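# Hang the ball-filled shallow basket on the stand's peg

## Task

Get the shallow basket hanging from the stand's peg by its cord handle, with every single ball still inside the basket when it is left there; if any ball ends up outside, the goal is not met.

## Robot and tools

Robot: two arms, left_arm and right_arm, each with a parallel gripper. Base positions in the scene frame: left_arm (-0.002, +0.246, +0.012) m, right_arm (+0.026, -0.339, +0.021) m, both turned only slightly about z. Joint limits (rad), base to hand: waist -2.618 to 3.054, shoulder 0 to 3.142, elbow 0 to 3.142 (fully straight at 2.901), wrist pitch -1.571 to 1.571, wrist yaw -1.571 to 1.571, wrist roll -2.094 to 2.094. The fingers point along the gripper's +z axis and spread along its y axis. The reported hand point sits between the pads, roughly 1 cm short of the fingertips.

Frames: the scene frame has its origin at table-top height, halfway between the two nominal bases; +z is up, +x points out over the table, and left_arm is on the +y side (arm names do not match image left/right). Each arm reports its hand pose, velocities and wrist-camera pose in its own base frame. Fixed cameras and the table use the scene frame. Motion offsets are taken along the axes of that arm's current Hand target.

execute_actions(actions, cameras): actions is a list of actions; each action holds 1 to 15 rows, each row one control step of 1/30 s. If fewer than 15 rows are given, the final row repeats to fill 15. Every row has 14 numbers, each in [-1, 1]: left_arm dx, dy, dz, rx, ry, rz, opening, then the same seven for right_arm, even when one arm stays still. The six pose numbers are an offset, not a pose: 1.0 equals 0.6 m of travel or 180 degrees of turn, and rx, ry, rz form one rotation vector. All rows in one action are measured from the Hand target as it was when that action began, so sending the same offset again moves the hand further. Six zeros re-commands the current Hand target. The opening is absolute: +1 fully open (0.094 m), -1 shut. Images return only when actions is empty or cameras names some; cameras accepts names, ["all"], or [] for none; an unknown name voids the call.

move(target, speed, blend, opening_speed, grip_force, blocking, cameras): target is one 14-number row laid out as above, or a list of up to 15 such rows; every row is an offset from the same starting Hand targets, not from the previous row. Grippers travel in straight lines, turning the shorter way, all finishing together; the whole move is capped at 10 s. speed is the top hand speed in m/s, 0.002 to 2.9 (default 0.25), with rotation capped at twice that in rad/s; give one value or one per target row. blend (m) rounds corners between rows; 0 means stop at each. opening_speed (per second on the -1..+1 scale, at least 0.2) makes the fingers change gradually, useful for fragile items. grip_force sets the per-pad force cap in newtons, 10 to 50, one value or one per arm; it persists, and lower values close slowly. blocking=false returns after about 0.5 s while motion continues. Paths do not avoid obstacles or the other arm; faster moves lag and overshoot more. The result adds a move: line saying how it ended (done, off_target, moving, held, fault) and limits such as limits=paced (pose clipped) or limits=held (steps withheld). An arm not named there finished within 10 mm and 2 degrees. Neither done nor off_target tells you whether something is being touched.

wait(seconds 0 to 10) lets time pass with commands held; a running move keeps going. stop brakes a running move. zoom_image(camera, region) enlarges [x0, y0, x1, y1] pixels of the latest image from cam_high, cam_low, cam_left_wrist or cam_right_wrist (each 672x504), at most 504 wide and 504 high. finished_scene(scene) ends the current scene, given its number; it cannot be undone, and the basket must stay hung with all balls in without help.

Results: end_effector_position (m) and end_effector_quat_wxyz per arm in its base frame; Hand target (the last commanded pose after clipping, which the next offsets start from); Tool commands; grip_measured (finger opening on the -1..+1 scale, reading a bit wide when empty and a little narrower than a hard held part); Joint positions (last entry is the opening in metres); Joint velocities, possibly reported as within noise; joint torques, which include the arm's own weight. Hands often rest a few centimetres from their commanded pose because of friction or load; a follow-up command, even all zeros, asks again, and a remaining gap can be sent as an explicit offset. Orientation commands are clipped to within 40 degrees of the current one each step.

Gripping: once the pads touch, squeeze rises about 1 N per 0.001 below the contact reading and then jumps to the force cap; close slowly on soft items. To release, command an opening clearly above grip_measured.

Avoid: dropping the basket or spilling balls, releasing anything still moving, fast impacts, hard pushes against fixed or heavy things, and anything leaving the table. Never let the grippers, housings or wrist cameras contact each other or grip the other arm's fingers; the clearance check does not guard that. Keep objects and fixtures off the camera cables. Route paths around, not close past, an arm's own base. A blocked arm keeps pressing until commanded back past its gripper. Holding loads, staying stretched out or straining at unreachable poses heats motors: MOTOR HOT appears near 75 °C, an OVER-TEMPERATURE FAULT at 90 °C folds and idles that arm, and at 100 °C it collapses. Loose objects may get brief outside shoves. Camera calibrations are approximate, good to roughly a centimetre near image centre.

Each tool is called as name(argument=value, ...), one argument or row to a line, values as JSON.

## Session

execute_actions(
  actions=[],
)

zoom_image(
  camera="cam_high",
  region=[330, 150, 480, 310],
)

zoom_image(
  camera="cam_low",
  region=[330, 130, 540, 270],
)

Scene clock: 0.00 s.
left_arm: end_effector_position=(+0.3926, +0.0366, +0.0943) grip_measured=+1.000 end_effector_quat_wxyz=(+0.584, -0.095, +0.804, +0.059) | right_arm: end_effector_position=(+0.4005, -0.0486, +0.1237) grip_measured=+1.000 end_effector_quat_wxyz=(+0.620, +0.127, +0.773, -0.046)
Joint positions: left_arm=[-0.007 1.566 0.342 0.901 -0.214 -0.088 0.094] | right_arm=[-0.035 1.532 0.367 0.931 0.198 0.135 0.094]
Joint velocities: within noise
Joint torques (N m): no reading
Heat: left arm: 30 °C; right arm: 30 °C.
Hand target: left_arm +0.3961, +0.0368, +0.1039; +0.596, -0.097, +0.795, +0.058 | right_arm +0.4033, -0.0489, +0.1338; +0.631, +0.128, +0.763, -0.046
Tool commands: left_gripper/opening=+1.0 right_gripper/opening=+1.0
camera_calibration:
cam_left_wrist: T_world_to_cam=[[0.155328, -0.984093, -0.0862264, -0.0144853], [-0.833697, -0.0837634, -0.545833, 0.389291], [0.529927, 0.15667, -0.833446, -0.0317], [0, 0, 0, 1]] pos_world=[0.343599, 0.0233199, 0.184819]
cam_right_wrist: T_world_to_cam=[[-0.328621, -0.924705, -0.192169, 0.109837], [-0.722932, 0.377212, -0.578861, 0.382418], [0.607764, -0.0513002, -0.792459, -0.0479178], [0, 0, 0, 1]] pos_world=[0.34168, -0.0451437, 0.204501]

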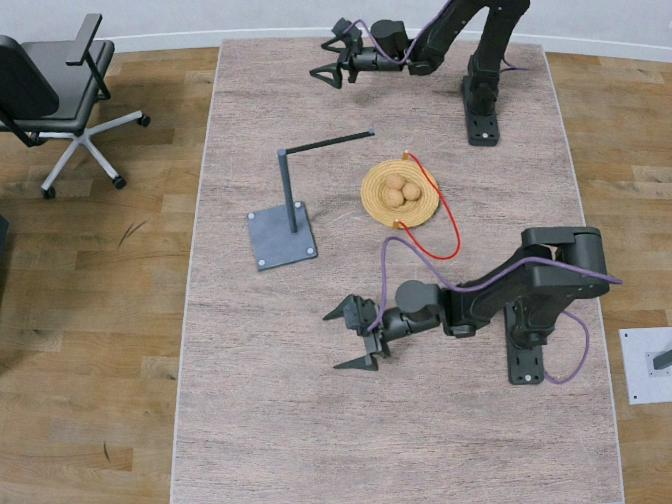

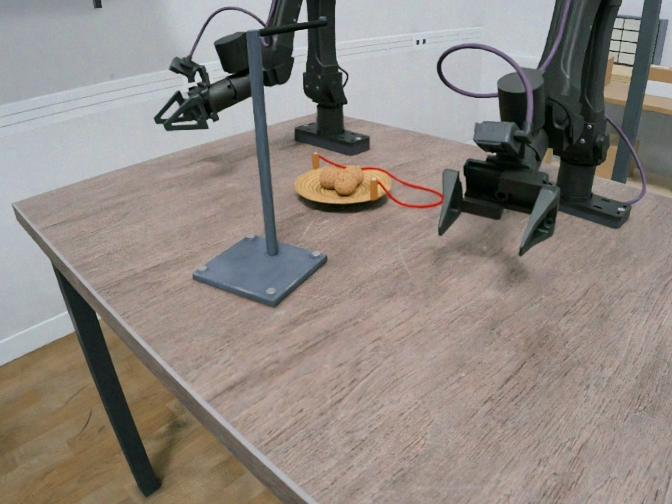

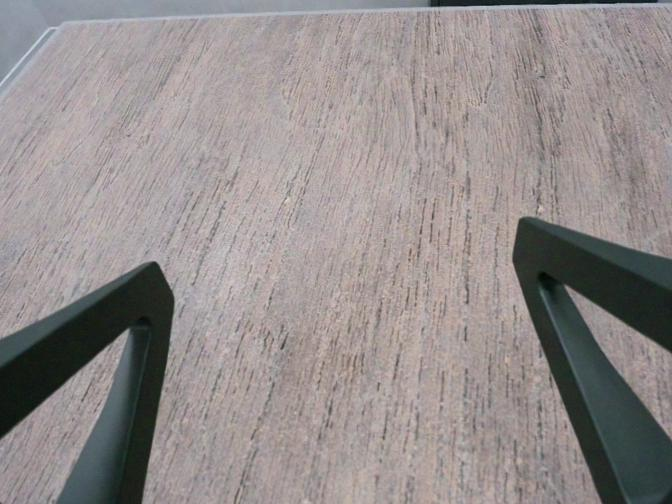

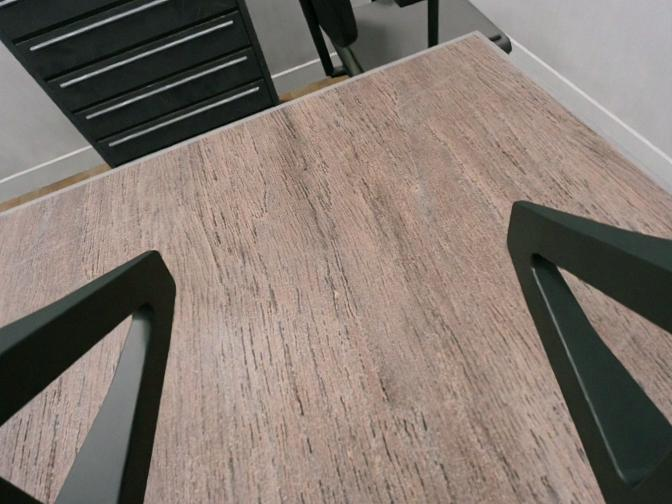

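Scaled by 3.150.

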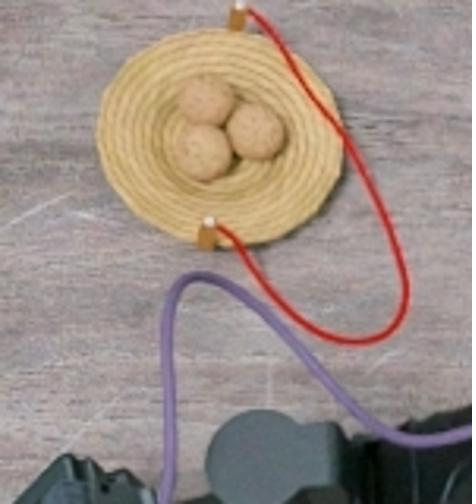

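Scaled by 2.400.

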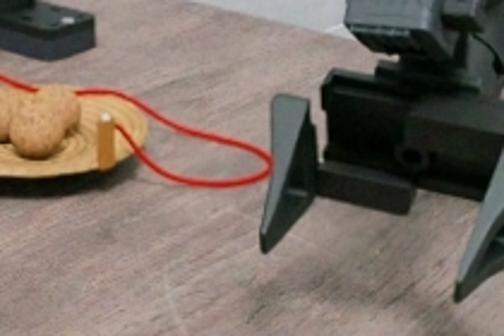

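move(
  target=[0.154,-0.3597,-0.528,0.408,0.254,0.554,0.2,0,0,0,0,0,0,1],
  cameras=["cam_high","cam_low","cam_left_wrist"],
)

Scene clock: 6.47 s.
left_arm: end_effector_position=(+0.1217, -0.2396, +0.1052) grip_measured=+0.202 end_effector_quat_wxyz=(-0.005, +0.790, +0.613, +0.007) | right_arm: end_effector_position=(+0.4005, -0.0486, +0.1237) grip_measured=+1.000 end_effector_quat_wxyz=(+0.620, +0.127, +0.773, -0.046)
Joint positions: left_arm=[-1.112 1.575 1.228 -1.235 -0.012 0.71 0.056] | right_arm=[-0.035 1.532 0.367 0.931 0.198 0.135 0.094]
Joint torques (N m): left_arm=[-0.2 -5.9 8.38 0.34 0.11 0.11] | right_arm=[0.09 -7.79 5.56 1.87 0.09 -0.03]
Heat: left arm: 30 °C; right arm: 31 °C.
Hand target: left_arm +0.1224, -0.2470, +0.1099; +0.000, +0.794, +0.608, +0.000 | right_arm +0.4033, -0.0489, +0.1338; +0.631, +0.128, +0.763, -0.046
Off the commanded pose: left_arm 0.009 m, 1 deg | right_arm 0.010 m, 2 deg.
move: done
camera_calibration:
cam_left_wrist: T_world_to_cam=[[-0.932167, 0.360578, 0.0323664, 0.198734], [0.297857, 0.713046, 0.634702, 0.07533], [0.205781, 0.601289, -0.772079, 0.303717], [0, 0, 0, 1]] pos_world=[0.100317, -0.307995, 0.180249]
Images, in order (width x height): cam_high 672x504, cam_low 672x504, cam_left_wrist 672x504.

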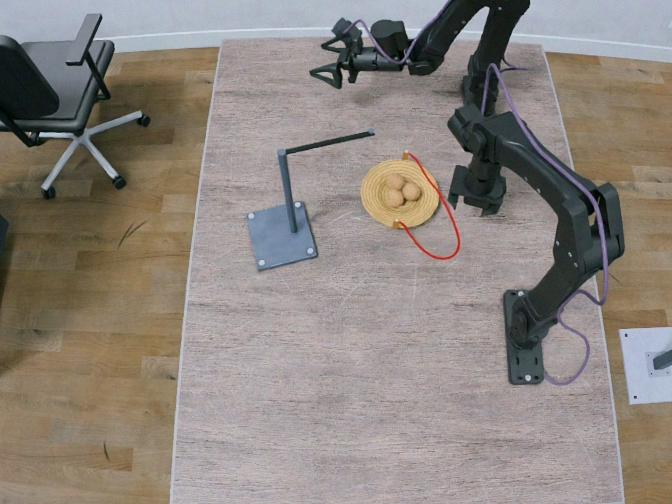

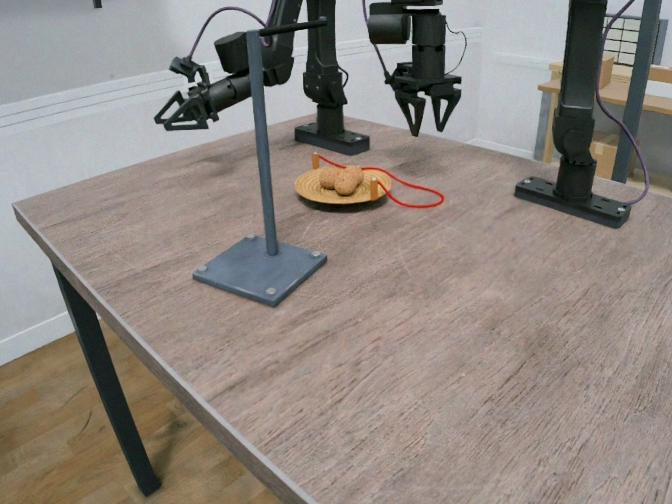

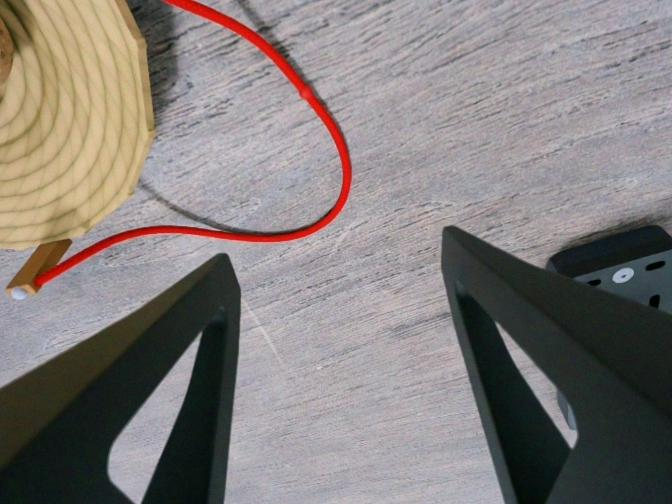

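move(
  target=[
    [0.006,0,0.15,0,0,0,0.2,0,0,0,0,0,0,1],
    [0.006,0,0.178,0,0,0,0.2,0,0,0,0,0,0,1],
  ],
  speed=[0.15,0.05],
  blend=[0.005,0],
  cameras=["cam_left_wrist"],
)

Scene clock: 8.40 s.
left_arm: end_effector_position=(+0.1238, -0.2438, +0.0085) grip_measured=+0.202 end_effector_quat_wxyz=(+0.004, +0.793, +0.609, +0.005) | right_arm: end_effector_position=(+0.4005, -0.0486, +0.1237) grip_measured=+1.000 end_effector_quat_wxyz=(+0.620, +0.127, +0.773, -0.046)
Joint positions: left_arm=[-1.112 1.689 0.945 -0.821 -0.012 0.719 0.056] | right_arm=[-0.035 1.532 0.367 0.931 0.198 0.135 0.094]
Joint torques (N m): left_arm=[0.5 -6.3 4.15 0.61 0.11 0.09] | right_arm=[-0.06 -7.68 5.38 1.86 0.04 -0.08]
Heat: left arm: 30 °C; right arm: 31 °C.
Hand target: left_arm +0.1234, -0.2434, +0.0031; +0.000, +0.794, +0.608, +0.000 | right_arm +0.4033, -0.0489, +0.1338; +0.631, +0.128, +0.763, -0.046
Off the commanded pose: left_arm 0.005 m, 1 deg | right_arm 0.010 m, 2 deg.
move: done
camera_calibration:
cam_left_wrist: T_world_to_cam=[[-0.929005, 0.36957, 0.0191756, 0.207348], [0.299489, 0.72038, 0.625587, 0.140702], [0.217384, 0.586917, -0.779918, 0.226301], [0, 0, 0, 1]] pos_world=[0.101295, -0.310808, 0.0844986]
Images, in order (width x height): cam_left_wrist 672x504.

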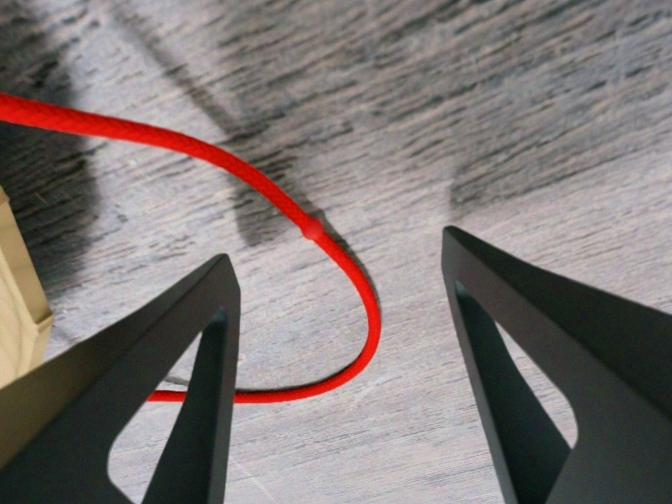

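move(
  target=[
    [0,0,0.016,0,0,0,0.2,0,0,0,0,0,0,1],
    [0,0,0.016,0,0,0,-1,0,0,0,0,0,0,1],
  ],
  speed=0.03,
  opening_speed=0.8,
  cameras=["cam_low","cam_left_wrist"],
)

Scene clock: 11.27 s.
left_arm: end_effector_position=(+0.1241, -0.2445, -0.0006) grip_measured=-0.892 end_effector_quat_wxyz=(+0.005, +0.793, +0.609, +0.005) | right_arm: end_effector_position=(+0.4005, -0.0486, +0.1237) grip_measured=+1.000 end_effector_quat_wxyz=(+0.620, +0.127, +0.773, -0.046)
Joint positions: left_arm=[-1.112 1.708 0.925 -0.779 -0.012 0.719 0.005] | right_arm=[-0.035 1.532 0.367 0.931 0.198 0.135 0.094]
Joint torques (N m): left_arm=[0.5 -6.3 4 0.61 0.11 0.09] | right_arm=[0.08 -7.87 5.3 1.88 0.05 -0.02]
Heat: left arm: 30 °C; right arm: 31 °C.
Hand target: left_arm +0.1234, -0.2434, -0.0065; +0.000, +0.794, +0.608, +0.000 | right_arm +0.4033, -0.0489, +0.1338; +0.631, +0.128, +0.763, -0.046
Off the commanded pose: left_arm 0.006 m, 1 deg | right_arm 0.010 m, 2 deg.
move: done
camera_calibration:
cam_left_wrist: T_world_to_cam=[[-0.92887, 0.370004, 0.0172643, 0.208156], [0.299101, 0.721748, 0.624194, 0.147199], [0.218494, 0.584959, -0.781078, 0.218903], [0, 0, 0, 1]] pos_world=[0.101494, -0.311309, 0.0755059]
Images, in order (width x height): cam_low 672x504, cam_left_wrist 672x504.

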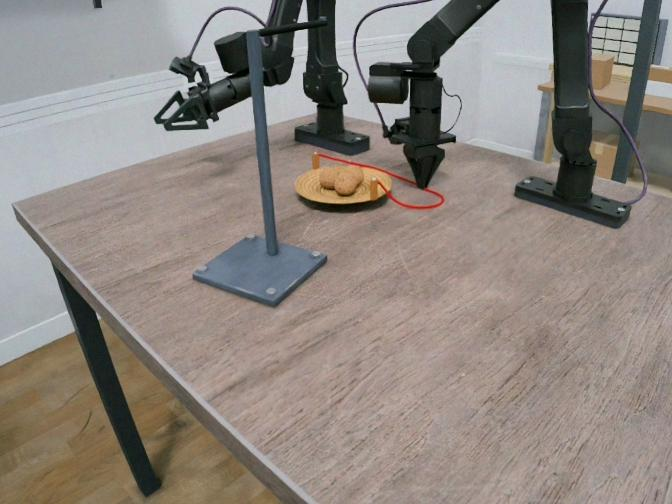

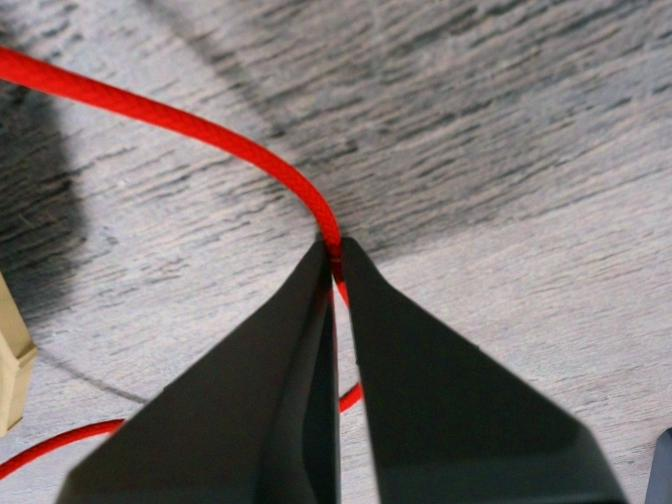

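move(
  target=[
    [-0.0525,0.126,-0.195,0,0,0,-1,0,0,0,0,0,0,1],
    [-0.102,0.25,-0.317,0,0,0,-1,0,0,0,0,0,0,1],
    [-0.102,0.25,-0.425,-0.194,0,0,-1,0,0,0,0,0,0,1],
  ],
  blend=[0.02,0.02,0],
  speed=0.15,
  cameras=["cam_high","cam_low","cam_left_wrist"],
)

zoom_image(
  camera="cam_low",
  region=[260, 30, 450, 226],
)

Scene clock: 16.20 s.
left_arm: end_effector_position=(+0.2539, -0.3450, +0.2284) grip_measured=-0.893 end_effector_quat_wxyz=(+0.208, +0.768, +0.577, +0.184) | right_arm: end_effector_position=(+0.4005, -0.0486, +0.1237) grip_measured=+1.000 end_effector_quat_wxyz=(+0.620, +0.127, +0.773, -0.046)
Joint positions: left_arm=[-1.118 1.865 1.928 -1.265 -0.437 0.818 0.005] | right_arm=[-0.035 1.532 0.367 0.931 0.198 0.135 0.094]
Joint torques (N m): left_arm=[-0.36 -14.82 4.89 1.23 -0.35 -0.09] | right_arm=[0.01 -7.92 5.6 1.9 0.02 0]
Heat: left arm: 30 °C; right arm: 32 °C.
Hand target: left_arm +0.2522, -0.3419, +0.2484; +0.238, +0.758, +0.580, +0.183 | right_arm +0.4033, -0.0489, +0.1338; +0.631, +0.128, +0.763, -0.046
Off the commanded pose: left_arm 0.020 m, 4 deg | right_arm 0.010 m, 2 deg.
move: off_target (left_arm)
camera_calibration:
cam_left_wrist: T_world_to_cam=[[-0.788105, 0.363337, -0.496866, 0.441248], [-0.0278739, 0.785309, 0.618476, 0.144216], [0.614909, 0.501274, -0.608779, 0.259335], [0, 0, 0, 1]] pos_world=[0.192303, -0.403574, 0.287925]
Images, in order (width x height): cam_high 672x504, cam_low 672x504, cam_left_wrist 672x504.

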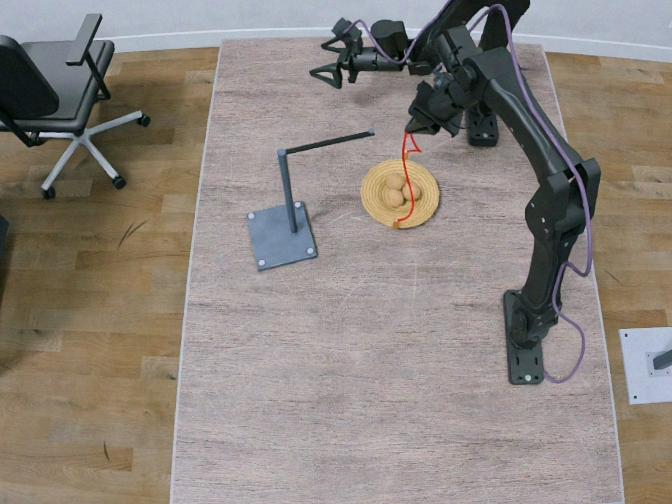

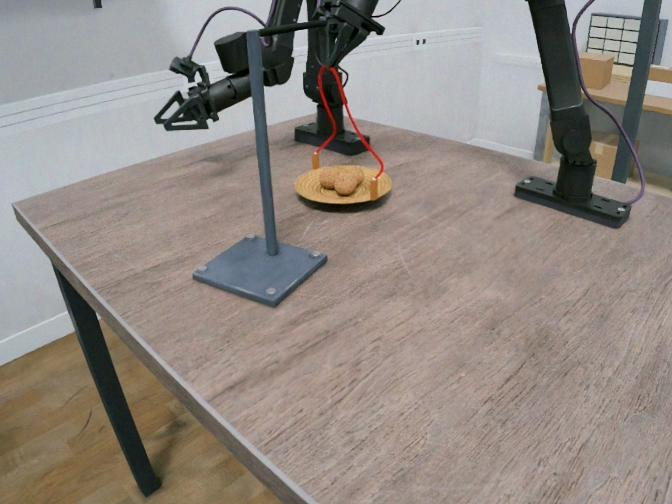

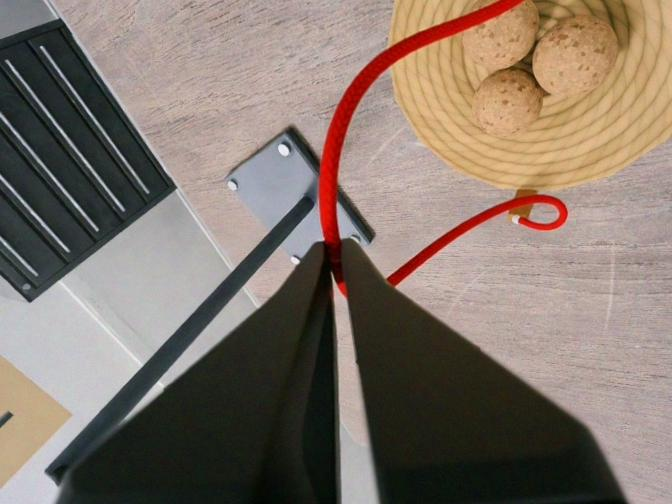

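Scaled by 2.571.

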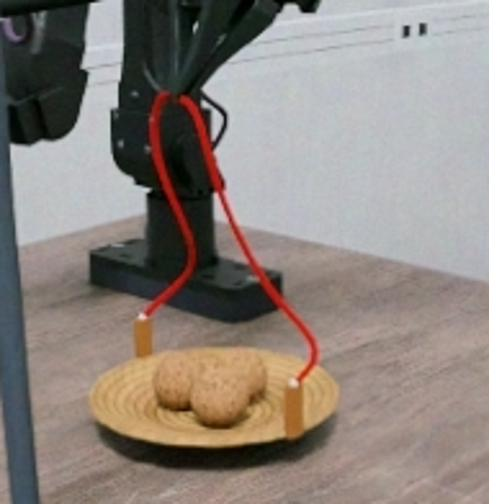

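move(
  target=[0,0.0478,-0.0683,0,0,0,-1,0,0,0,0,0,0,1],
  speed=0.03,
  cameras=["cam_low","cam_high","cam_left_wrist"],
)

zoom_image(
  camera="cam_low",
  region=[260, 30, 450, 226],
)

Scene clock: 18.60 s.
left_arm: end_effector_position=(+0.2492, -0.3353, +0.2908) grip_measured=-0.893 end_effector_quat_wxyz=(+0.221, +0.764, +0.578, +0.182) | right_arm: end_effector_position=(+0.4005, -0.0486, +0.1237) grip_measured=+1.000 end_effector_quat_wxyz=(+0.620, +0.127, +0.773, -0.046)
Joint positions: left_arm=[-1.118 1.922 2.269 -1.523 -0.438 0.818 0.005] | right_arm=[-0.035 1.532 0.367 0.931 0.198 0.135 0.094]
Joint torques (N m): left_arm=[-0.39 -8.9 8.44 1.2 -0.32 -0.08] | right_arm=[-0.02 -7.45 5.5 1.87 -0.02 -0.01]
Heat: left arm: 31 °C; right arm: 32 °C.
Hand target: left_arm +0.2522, -0.3419, +0.2984; +0.238, +0.757, +0.580, +0.183 | right_arm +0.4033, -0.0489, +0.1338; +0.631, +0.128, +0.763, -0.046
Off the commanded pose: left_arm 0.011 m, 2 deg | right_arm 0.010 m, 2 deg.
move: off_target (left_arm)
camera_calibration:
cam_left_wrist: T_world_to_cam=[[-0.781912, 0.350847, -0.515285, 0.464681], [-0.0354228, 0.800247, 0.598624, 0.110559], [0.622381, 0.486324, -0.613295, 0.289803], [0, 0, 0, 1]] pos_world=[0.186889, -0.392445, 0.350995]
Images, in order (width x height): cam_high 672x504, cam_low 672x504, cam_left_wrist 672x504.

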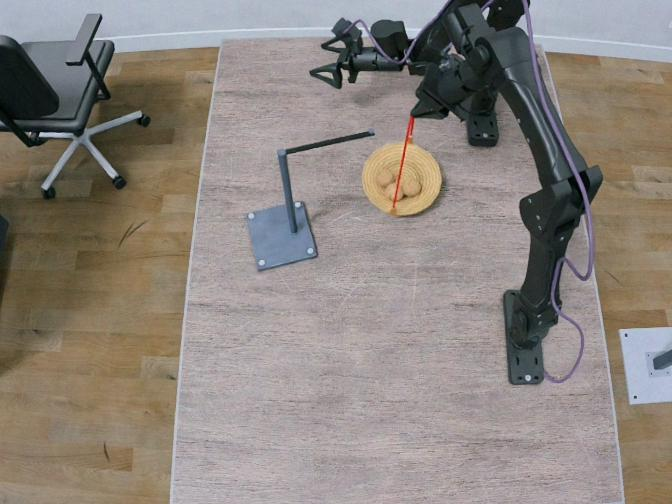

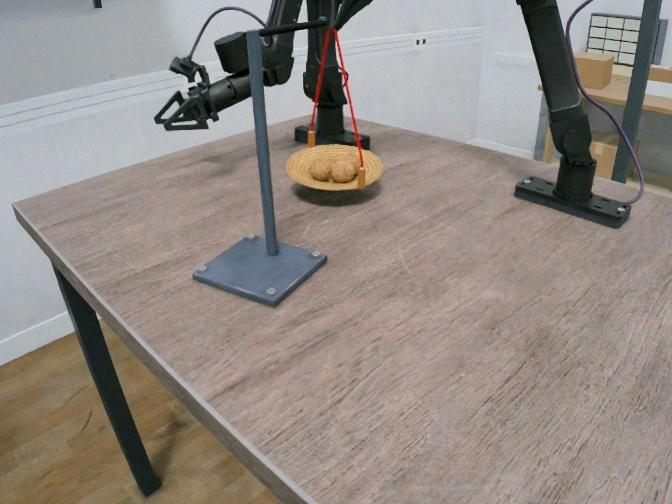

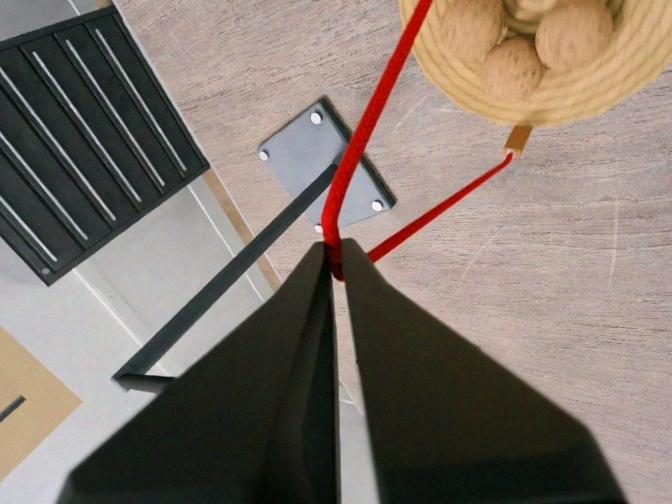

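Scaled by 2.571.

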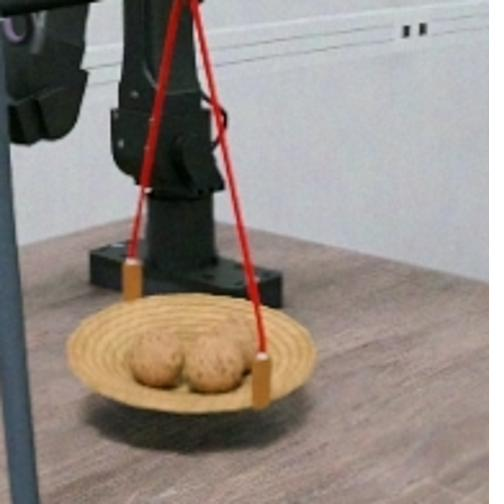

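move(
  target=[0.045,0.113,-0.104,0,0,0,-1,0,0,0,0,0,0,1],
  speed=0.06,
  cameras=["cam_low","cam_high","cam_left_wrist"],
)

Scene clock: 21.10 s.
left_arm: end_effector_position=(+0.2743, -0.3206, +0.3754) grip_measured=-0.893 end_effector_quat_wxyz=(+0.318, +0.751, +0.546, +0.190) | right_arm: end_effector_position=(+0.4005, -0.0486, +0.1237) grip_measured=+1.000 end_effector_quat_wxyz=(+0.620, +0.127, +0.773, -0.046)
Joint positions: left_arm=[-1.041 1.945 2.608 -1.582 -0.421 0.988 0.005] | right_arm=[-0.035 1.532 0.367 0.931 0.198 0.135 0.094]
Joint torques (N m): left_arm=[0.38 -9.22 6.98 1.7 -0.26 0.03] | right_arm=[0.12 -7.53 5.38 1.85 0.08 0]
Heat: left arm: 31 °C; right arm: 32 °C.
Hand target: left_arm +0.2784, -0.3211, +0.3885; +0.238, +0.757, +0.580, +0.183 | right_arm +0.4033, -0.0489, +0.1338; +0.631, +0.128, +0.763, -0.046
Off the commanded pose: left_arm 0.014 m, 10 deg | right_arm 0.010 m, 2 deg.
joint read past its limit (left arm) — joint 4 (wrist pitch), lower limit.
joint sent to its limit (left arm) — joint 4 (wrist pitch), lower limit. The joint targets are off in orientation, not in position.
move: off_target (left_arm)
camera_calibration:
cam_left_wrist: T_world_to_cam=[[-0.675828, 0.319451, -0.664235, 0.539469], [-0.0576695, 0.875515, 0.479738, 0.123795], [0.7348, 0.362526, -0.573274, 0.233374], [0, 0, 0, 1]] pos_world=[0.200244, -0.365322, 0.432733]
Images, in order (width x height): cam_high 672x504, cam_low 672x504, cam_left_wrist 672x504.

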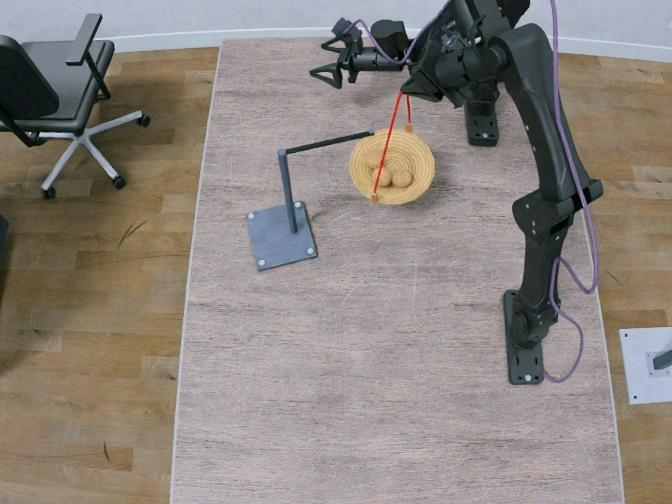

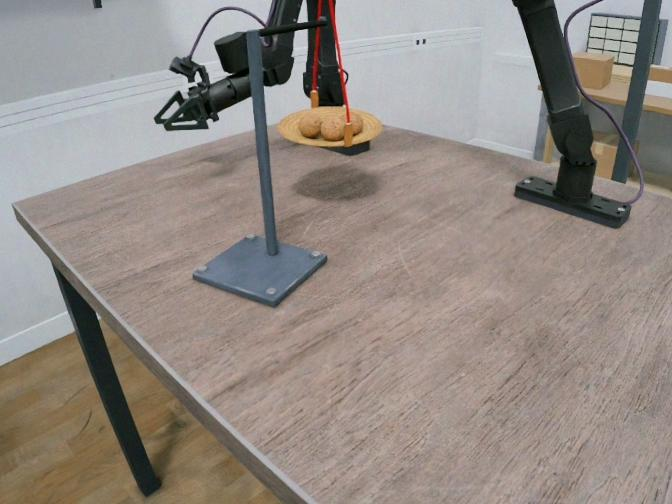

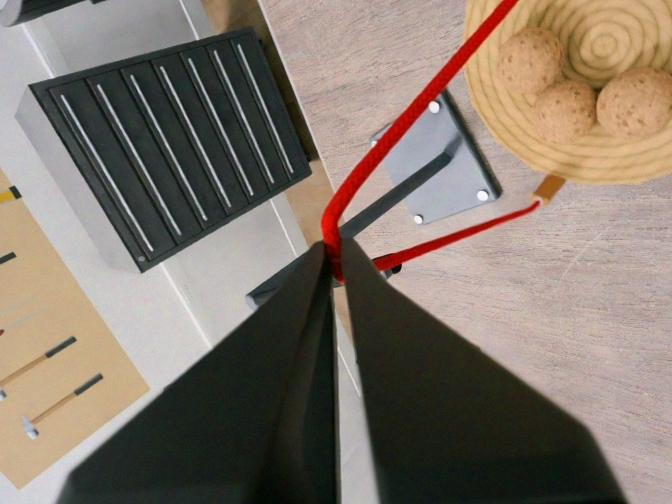

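move(
  target=[0.0556,0.0005,0.0065,0,0,0,-1,0,0,0,0,0,0,1],
  speed=0.05,
  cameras=["cam_low","cam_high","cam_left_wrist"],
)

Scene clock: 24.07 s.
left_arm: end_effector_position=(+0.2952, -0.3019, +0.3577) grip_measured=-0.893 end_effector_quat_wxyz=(+0.282, +0.759, +0.555, +0.192) | right_arm: end_effector_position=(+0.4005, -0.0486, +0.1237) grip_measured=+1.000 end_effector_quat_wxyz=(+0.620, +0.127, +0.773, -0.046)
Joint positions: left_arm=[-0.958 1.945 2.557 -1.583 -0.38 1.039 0.005] | right_arm=[-0.035 1.532 0.367 0.931 0.198 0.135 0.094]
Joint torques (N m): left_arm=[0.38 -15.17 3.93 1.64 -0.21 0.04] | right_arm=[0.31 -7.79 5.53 1.77 0.09 -0.06]
Heat: left arm: 32 °C; right arm: 32 °C.
Hand target: left_arm +0.2896, -0.2895, +0.3855; +0.238, +0.757, +0.580, +0.183 | right_arm +0.4033, -0.0489, +0.1338; +0.631, +0.128, +0.763, -0.046
Off the commanded pose: left_arm 0.031 m, 6 deg | right_arm 0.010 m, 2 deg.
joint read past its limit (left arm) — joint 4 (wrist pitch), lower limit.
joint sent to its limit (left arm) — joint 4 (wrist pitch), lower limit. The joint targets are off in orientation, not in position.
move: off_target (left_arm)
camera_calibration:
cam_left_wrist: T_world_to_cam=[[-0.710632, 0.342002, -0.614848, 0.535309], [-0.0529321, 0.845438, 0.531443, 0.0882584], [0.70157, 0.410206, -0.582692, 0.228663], [0, 0, 0, 1]] pos_world=[0.224656, -0.351493, 0.415469]
Images, in order (width x height): cam_high 672x504, cam_low 672x504, cam_left_wrist 672x504.

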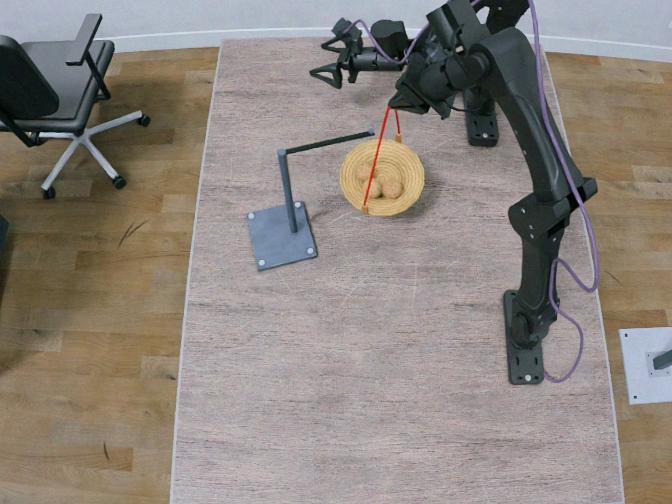

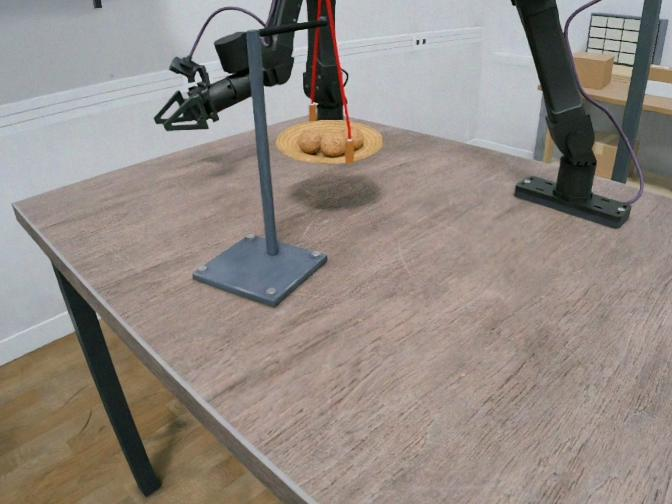

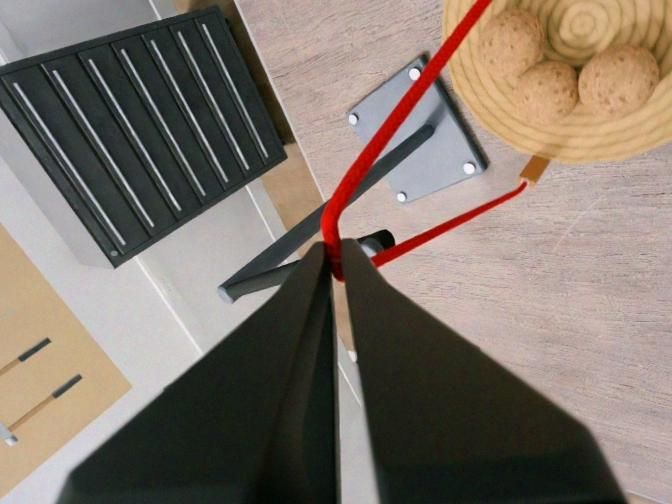

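move(
  target=[0.006,0.018,0.012,0,0,0,-1,0,0,0,0,0,0,1],
  speed=0.05,
  cameras=["cam_left_wrist"],
)

Scene clock: 26.47 s.
left_arm: end_effector_position=(+0.3031, -0.2942, +0.3595) grip_measured=-0.893 end_effector_quat_wxyz=(+0.281, +0.759, +0.555, +0.193) | right_arm: end_effector_position=(+0.4005, -0.0486, +0.1237) grip_measured=+1.000 end_effector_quat_wxyz=(+0.620, +0.127, +0.773, -0.046)
Joint positions: left_arm=[-0.925 1.945 2.566 -1.583 -0.364 1.068 0.005] | right_arm=[-0.035 1.532 0.367 0.931 0.198 0.135 0.094]
Joint torques (N m): left_arm=[0.38 -12.08 7.34 1.65 -0.21 0.03] | right_arm=[-0.16 -7.75 5.5 1.89 0.07 -0.07]
Heat: left arm: 32 °C; right arm: 32 °C.
Hand target: left_arm +0.3030, -0.2894, +0.3857; +0.238, +0.757, +0.580, +0.183 | right_arm +0.4033, -0.0489, +0.1338; +0.631, +0.128, +0.763, -0.046
Off the commanded pose: left_arm 0.027 m, 6 deg | right_arm 0.010 m, 2 deg.
joint read past its limit (left arm) — joint 4 (wrist pitch), lower limit.
joint sent to its limit (left arm) — joint 4 (wrist pitch), lower limit. The joint targets are off in orientation, not in position.
move: off_target (left_arm)
camera_calibration:
cam_left_wrist: T_world_to_cam=[[-0.710698, 0.342712, -0.614375, 0.539509], [-0.0548814, 0.843645, 0.534089, 0.0803141], [0.701353, 0.413294, -0.580769, 0.221254], [0, 0, 0, 1]] pos_world=[0.232659, -0.344096, 0.417063]
Images, in order (width x height): cam_left_wrist 672x504.

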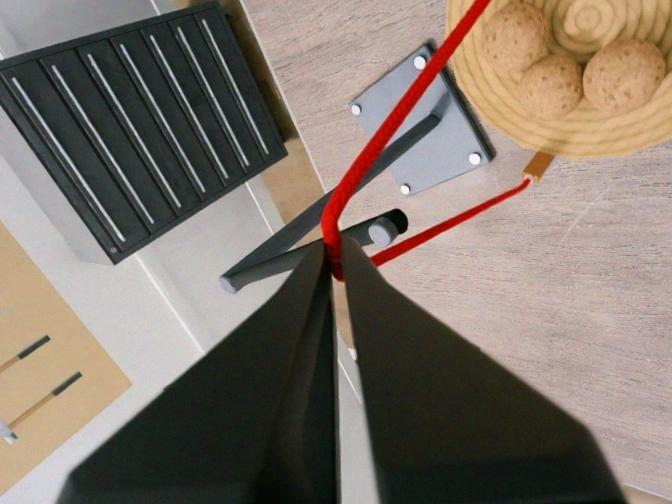

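move(
  target=[0.016,0.008,-0.019,0,0,0,-1,0,0,0,0,0,0,1],
  speed=0.05,
  cameras=["cam_left_wrist","cam_low"],
)

Scene clock: 28.60 s.
left_arm: end_effector_position=(+0.3073, -0.2899, +0.3591) grip_measured=-0.893 end_effector_quat_wxyz=(+0.278, +0.762, +0.552, +0.196) | right_arm: end_effector_position=(+0.4005, -0.0486, +0.1237) grip_measured=+1.000 end_effector_quat_wxyz=(+0.620, +0.127, +0.773, -0.046)
Joint positions: left_arm=[-0.908 1.945 2.566 -1.583 -0.357 1.092 0.005] | right_arm=[-0.035 1.532 0.367 0.931 0.198 0.135 0.094]
Joint torques (N m): left_arm=[0.43 -14.63 7.69 1.65 -0.23 0.01] | right_arm=[0.05 -7.62 5.27 1.83 0.05 -0.02]
Heat: left arm: 33 °C; right arm: 32 °C.
Hand target: left_arm +0.3030, -0.2795, +0.3978; +0.238, +0.758, +0.580, +0.183 | right_arm +0.4033, -0.0489, +0.1338; +0.631, +0.128, +0.763, -0.046
Off the commanded pose: left_arm 0.040 m, 6 deg | right_arm 0.010 m, 2 deg.
joint read past its limit (left arm) — joint 4 (wrist pitch), lower limit.
joint sent to its limit (left arm) — joint 4 (wrist pitch), lower limit. The joint targets are off in orientation, not in position.
move: off_target (left_arm)
camera_calibration:
cam_left_wrist: T_world_to_cam=[[-0.708597, 0.353212, -0.610845, 0.541911], [-0.0505434, 0.838062, 0.543228, 0.0708522], [0.703801, 0.415804, -0.575996, 0.214594], [0, 0, 0, 1]] pos_world=[0.236546, -0.340017, 0.41614]
Images, in order (width x height): cam_low 672x504, cam_left_wrist 672x504.

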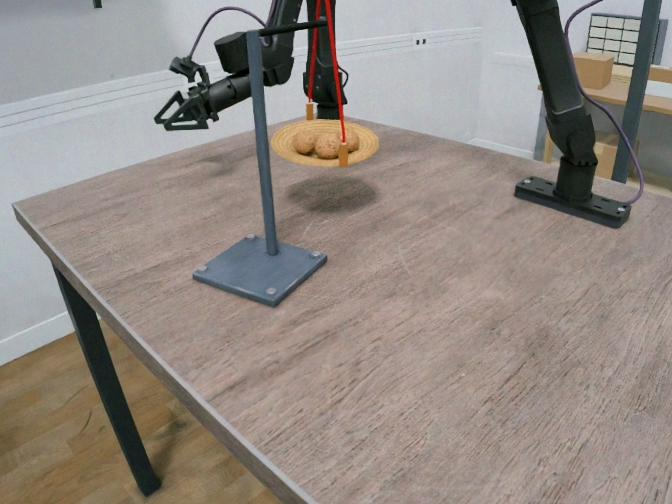

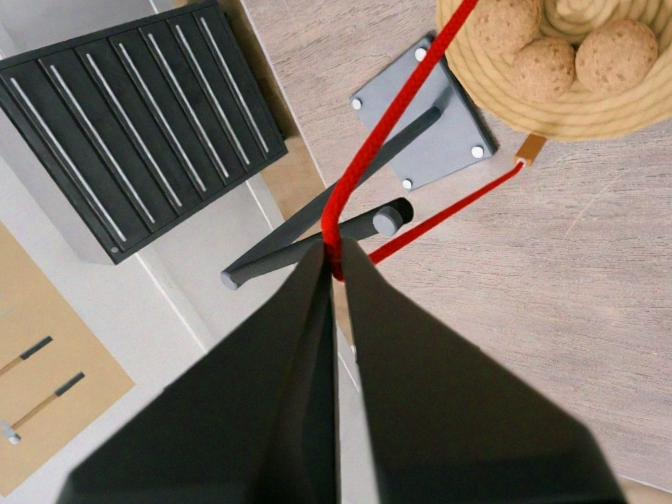

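move(
  target=[0.0685,0.094,0.092,0,0,0,-1,0,0,0,0,0,0,1],
  speed=0.05,
  cameras=["cam_left_wrist","cam_low","cam_high"],
)

zoom_image(
  camera="cam_low",
  region=[230, 0, 410, 210],
)

Scene clock: 31.47 s.
left_arm: end_effector_position=(+0.3803, -0.2547, +0.3732) grip_measured=-0.893 end_effector_quat_wxyz=(+0.305, +0.744, +0.555, +0.211) | right_arm: end_effector_position=(+0.4005, -0.0486, +0.1237) grip_measured=+1.000 end_effector_quat_wxyz=(+0.620, +0.127, +0.773, -0.046)
Joint positions: left_arm=[-0.689 2.095 2.834 -1.584 -0.249 1.265 0.005] | right_arm=[-0.035 1.532 0.367 0.931 0.198 0.135 0.094]
Joint torques (N m): left_arm=[0.25 -9.24 6.84 2.05 -0.07 0.02] | right_arm=[0.06 -7.65 5.38 1.92 0.08 -0.11]
Heat: left arm: 33 °C; right arm: 32 °C.
Hand target: left_arm +0.3889, -0.2601, +0.3848; +0.238, +0.758, +0.580, +0.183 | right_arm +0.4033, -0.0489, +0.1338; +0.631, +0.128, +0.763, -0.046
Off the commanded pose: left_arm 0.015 m, 9 deg | right_arm 0.010 m, 2 deg.
elbow stopped short (left arm): the move would have taken joint 3 (elbow) straighter than the controller allows.
joint read past its limit (left arm) — joint 4 (wrist pitch), lower limit.
move: off_target (left_arm)
camera_calibration:
cam_left_wrist: T_world_to_cam=[[-0.678543, 0.315723, -0.663248, 0.588358], [-0.099904, 0.854863, 0.509145, 0.0731616], [0.727735, 0.411738, -0.54852, 0.136354], [0, 0, 0, 1]] pos_world=[0.307306, -0.304444, 0.42777]
Images, in order (width x height): cam_high 672x504, cam_low 672x504, cam_left_wrist 672x504.

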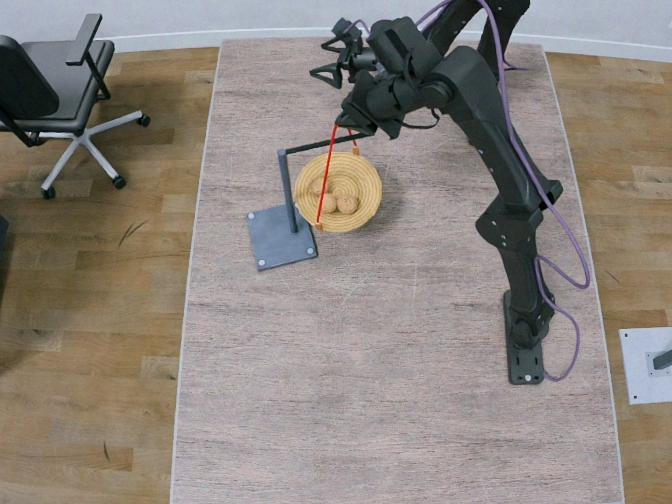

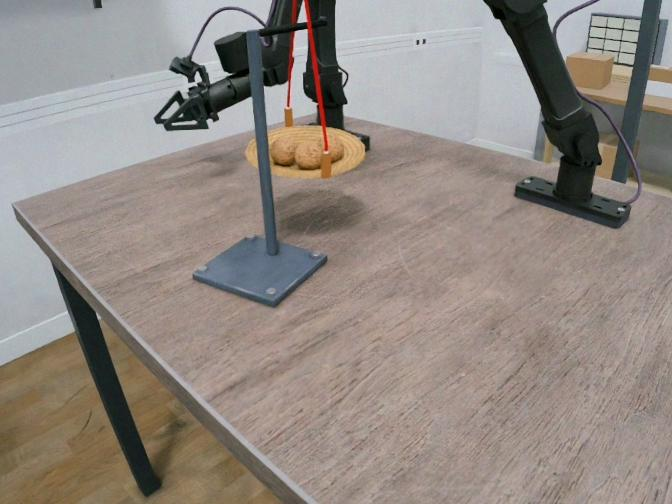

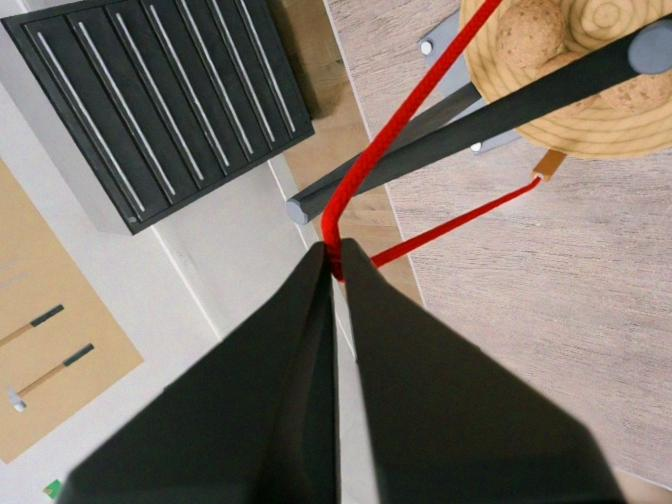

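Scaled by 2.400.

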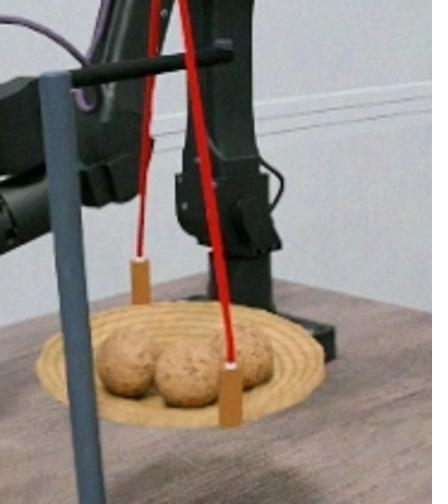

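move(
  target=[-0.0168,-0.0318,0.059,0,0,0,-1,0,0,0,0,0,0,1],
  speed=0.03,
  cameras=["cam_left_wrist","cam_low"],
)

zoom_image(
  camera="cam_low",
  region=[230, 0, 390, 120],
)

Scene clock: 35.63 s.
left_arm: end_effector_position=(+0.3864, -0.2642, +0.3480) grip_measured=-0.893 end_effector_quat_wxyz=(+0.279, +0.751, +0.564, +0.200) | right_arm: end_effector_position=(+0.4005, -0.0486, +0.1237) grip_measured=+1.000 end_effector_quat_wxyz=(+0.620, +0.127, +0.773, -0.046)
Joint positions: left_arm=[-0.697 2.137 2.812 -1.584 -0.248 1.243 0.005] | right_arm=[-0.035 1.532 0.367 0.931 0.198 0.135 0.094]
Joint torques (N m): left_arm=[-0.49 -9.78 3.84 1.74 -0.12 -0.13] | right_arm=[-0.1 -7.64 5.59 1.88 0.08 -0.02]
Heat: left arm: 33 °C; right arm: 32 °C.
Hand target: left_arm +0.3907, -0.2709, +0.3449; +0.238, +0.757, +0.580, +0.183 | right_arm +0.4033, -0.0489, +0.1338; +0.631, +0.128, +0.763, -0.046
Off the commanded pose: left_arm 0.009 m, 5 deg | right_arm 0.010 m, 2 deg.
elbow stopped short (left arm): the move would have taken joint 3 (elbow) straighter than the controller allows.
joint read past its limit (left arm) — joint 4 (wrist pitch), lower limit.
joint sent to its limit (left arm) — joint 4 (wrist pitch), lower limit. The joint targets are off in orientation, not in position.
move: off_target (left_arm)
camera_calibration:
cam_left_wrist: T_world_to_cam=[[-0.716309, 0.325914, -0.616993, 0.58001], [-0.0796254, 0.840266, 0.536296, 0.0735954], [0.693225, 0.433282, -0.575939, 0.150482], [0, 0, 0, 1]] pos_world=[0.317008, -0.316074, 0.405062]
Images, in order (width x height): cam_low 672x504, cam_left_wrist 672x504.

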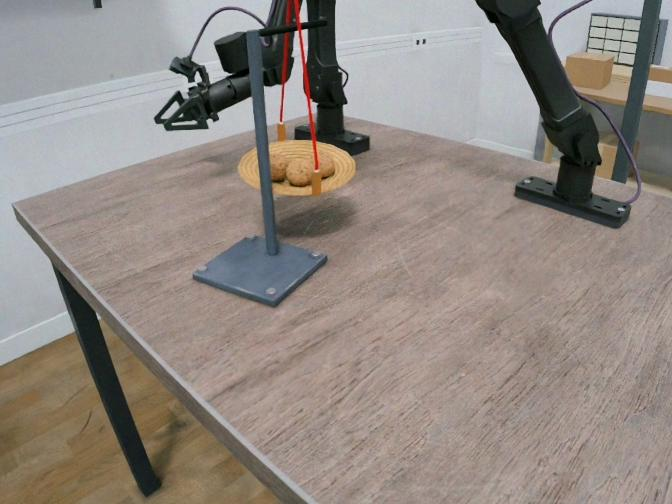

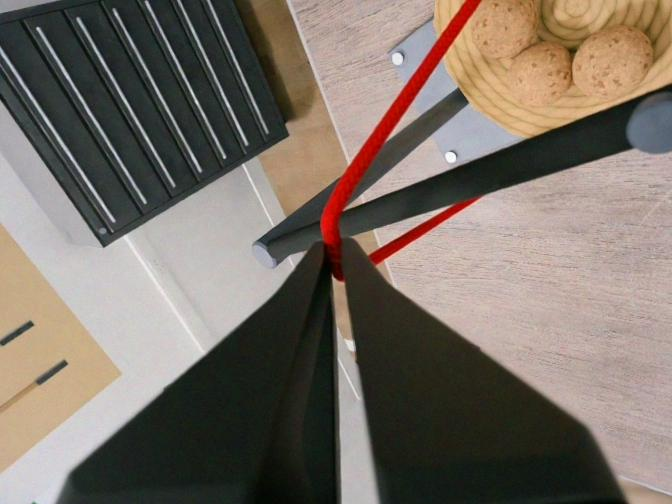

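Scaled by 3.150.

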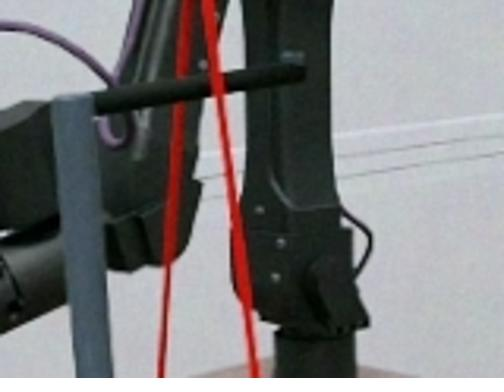

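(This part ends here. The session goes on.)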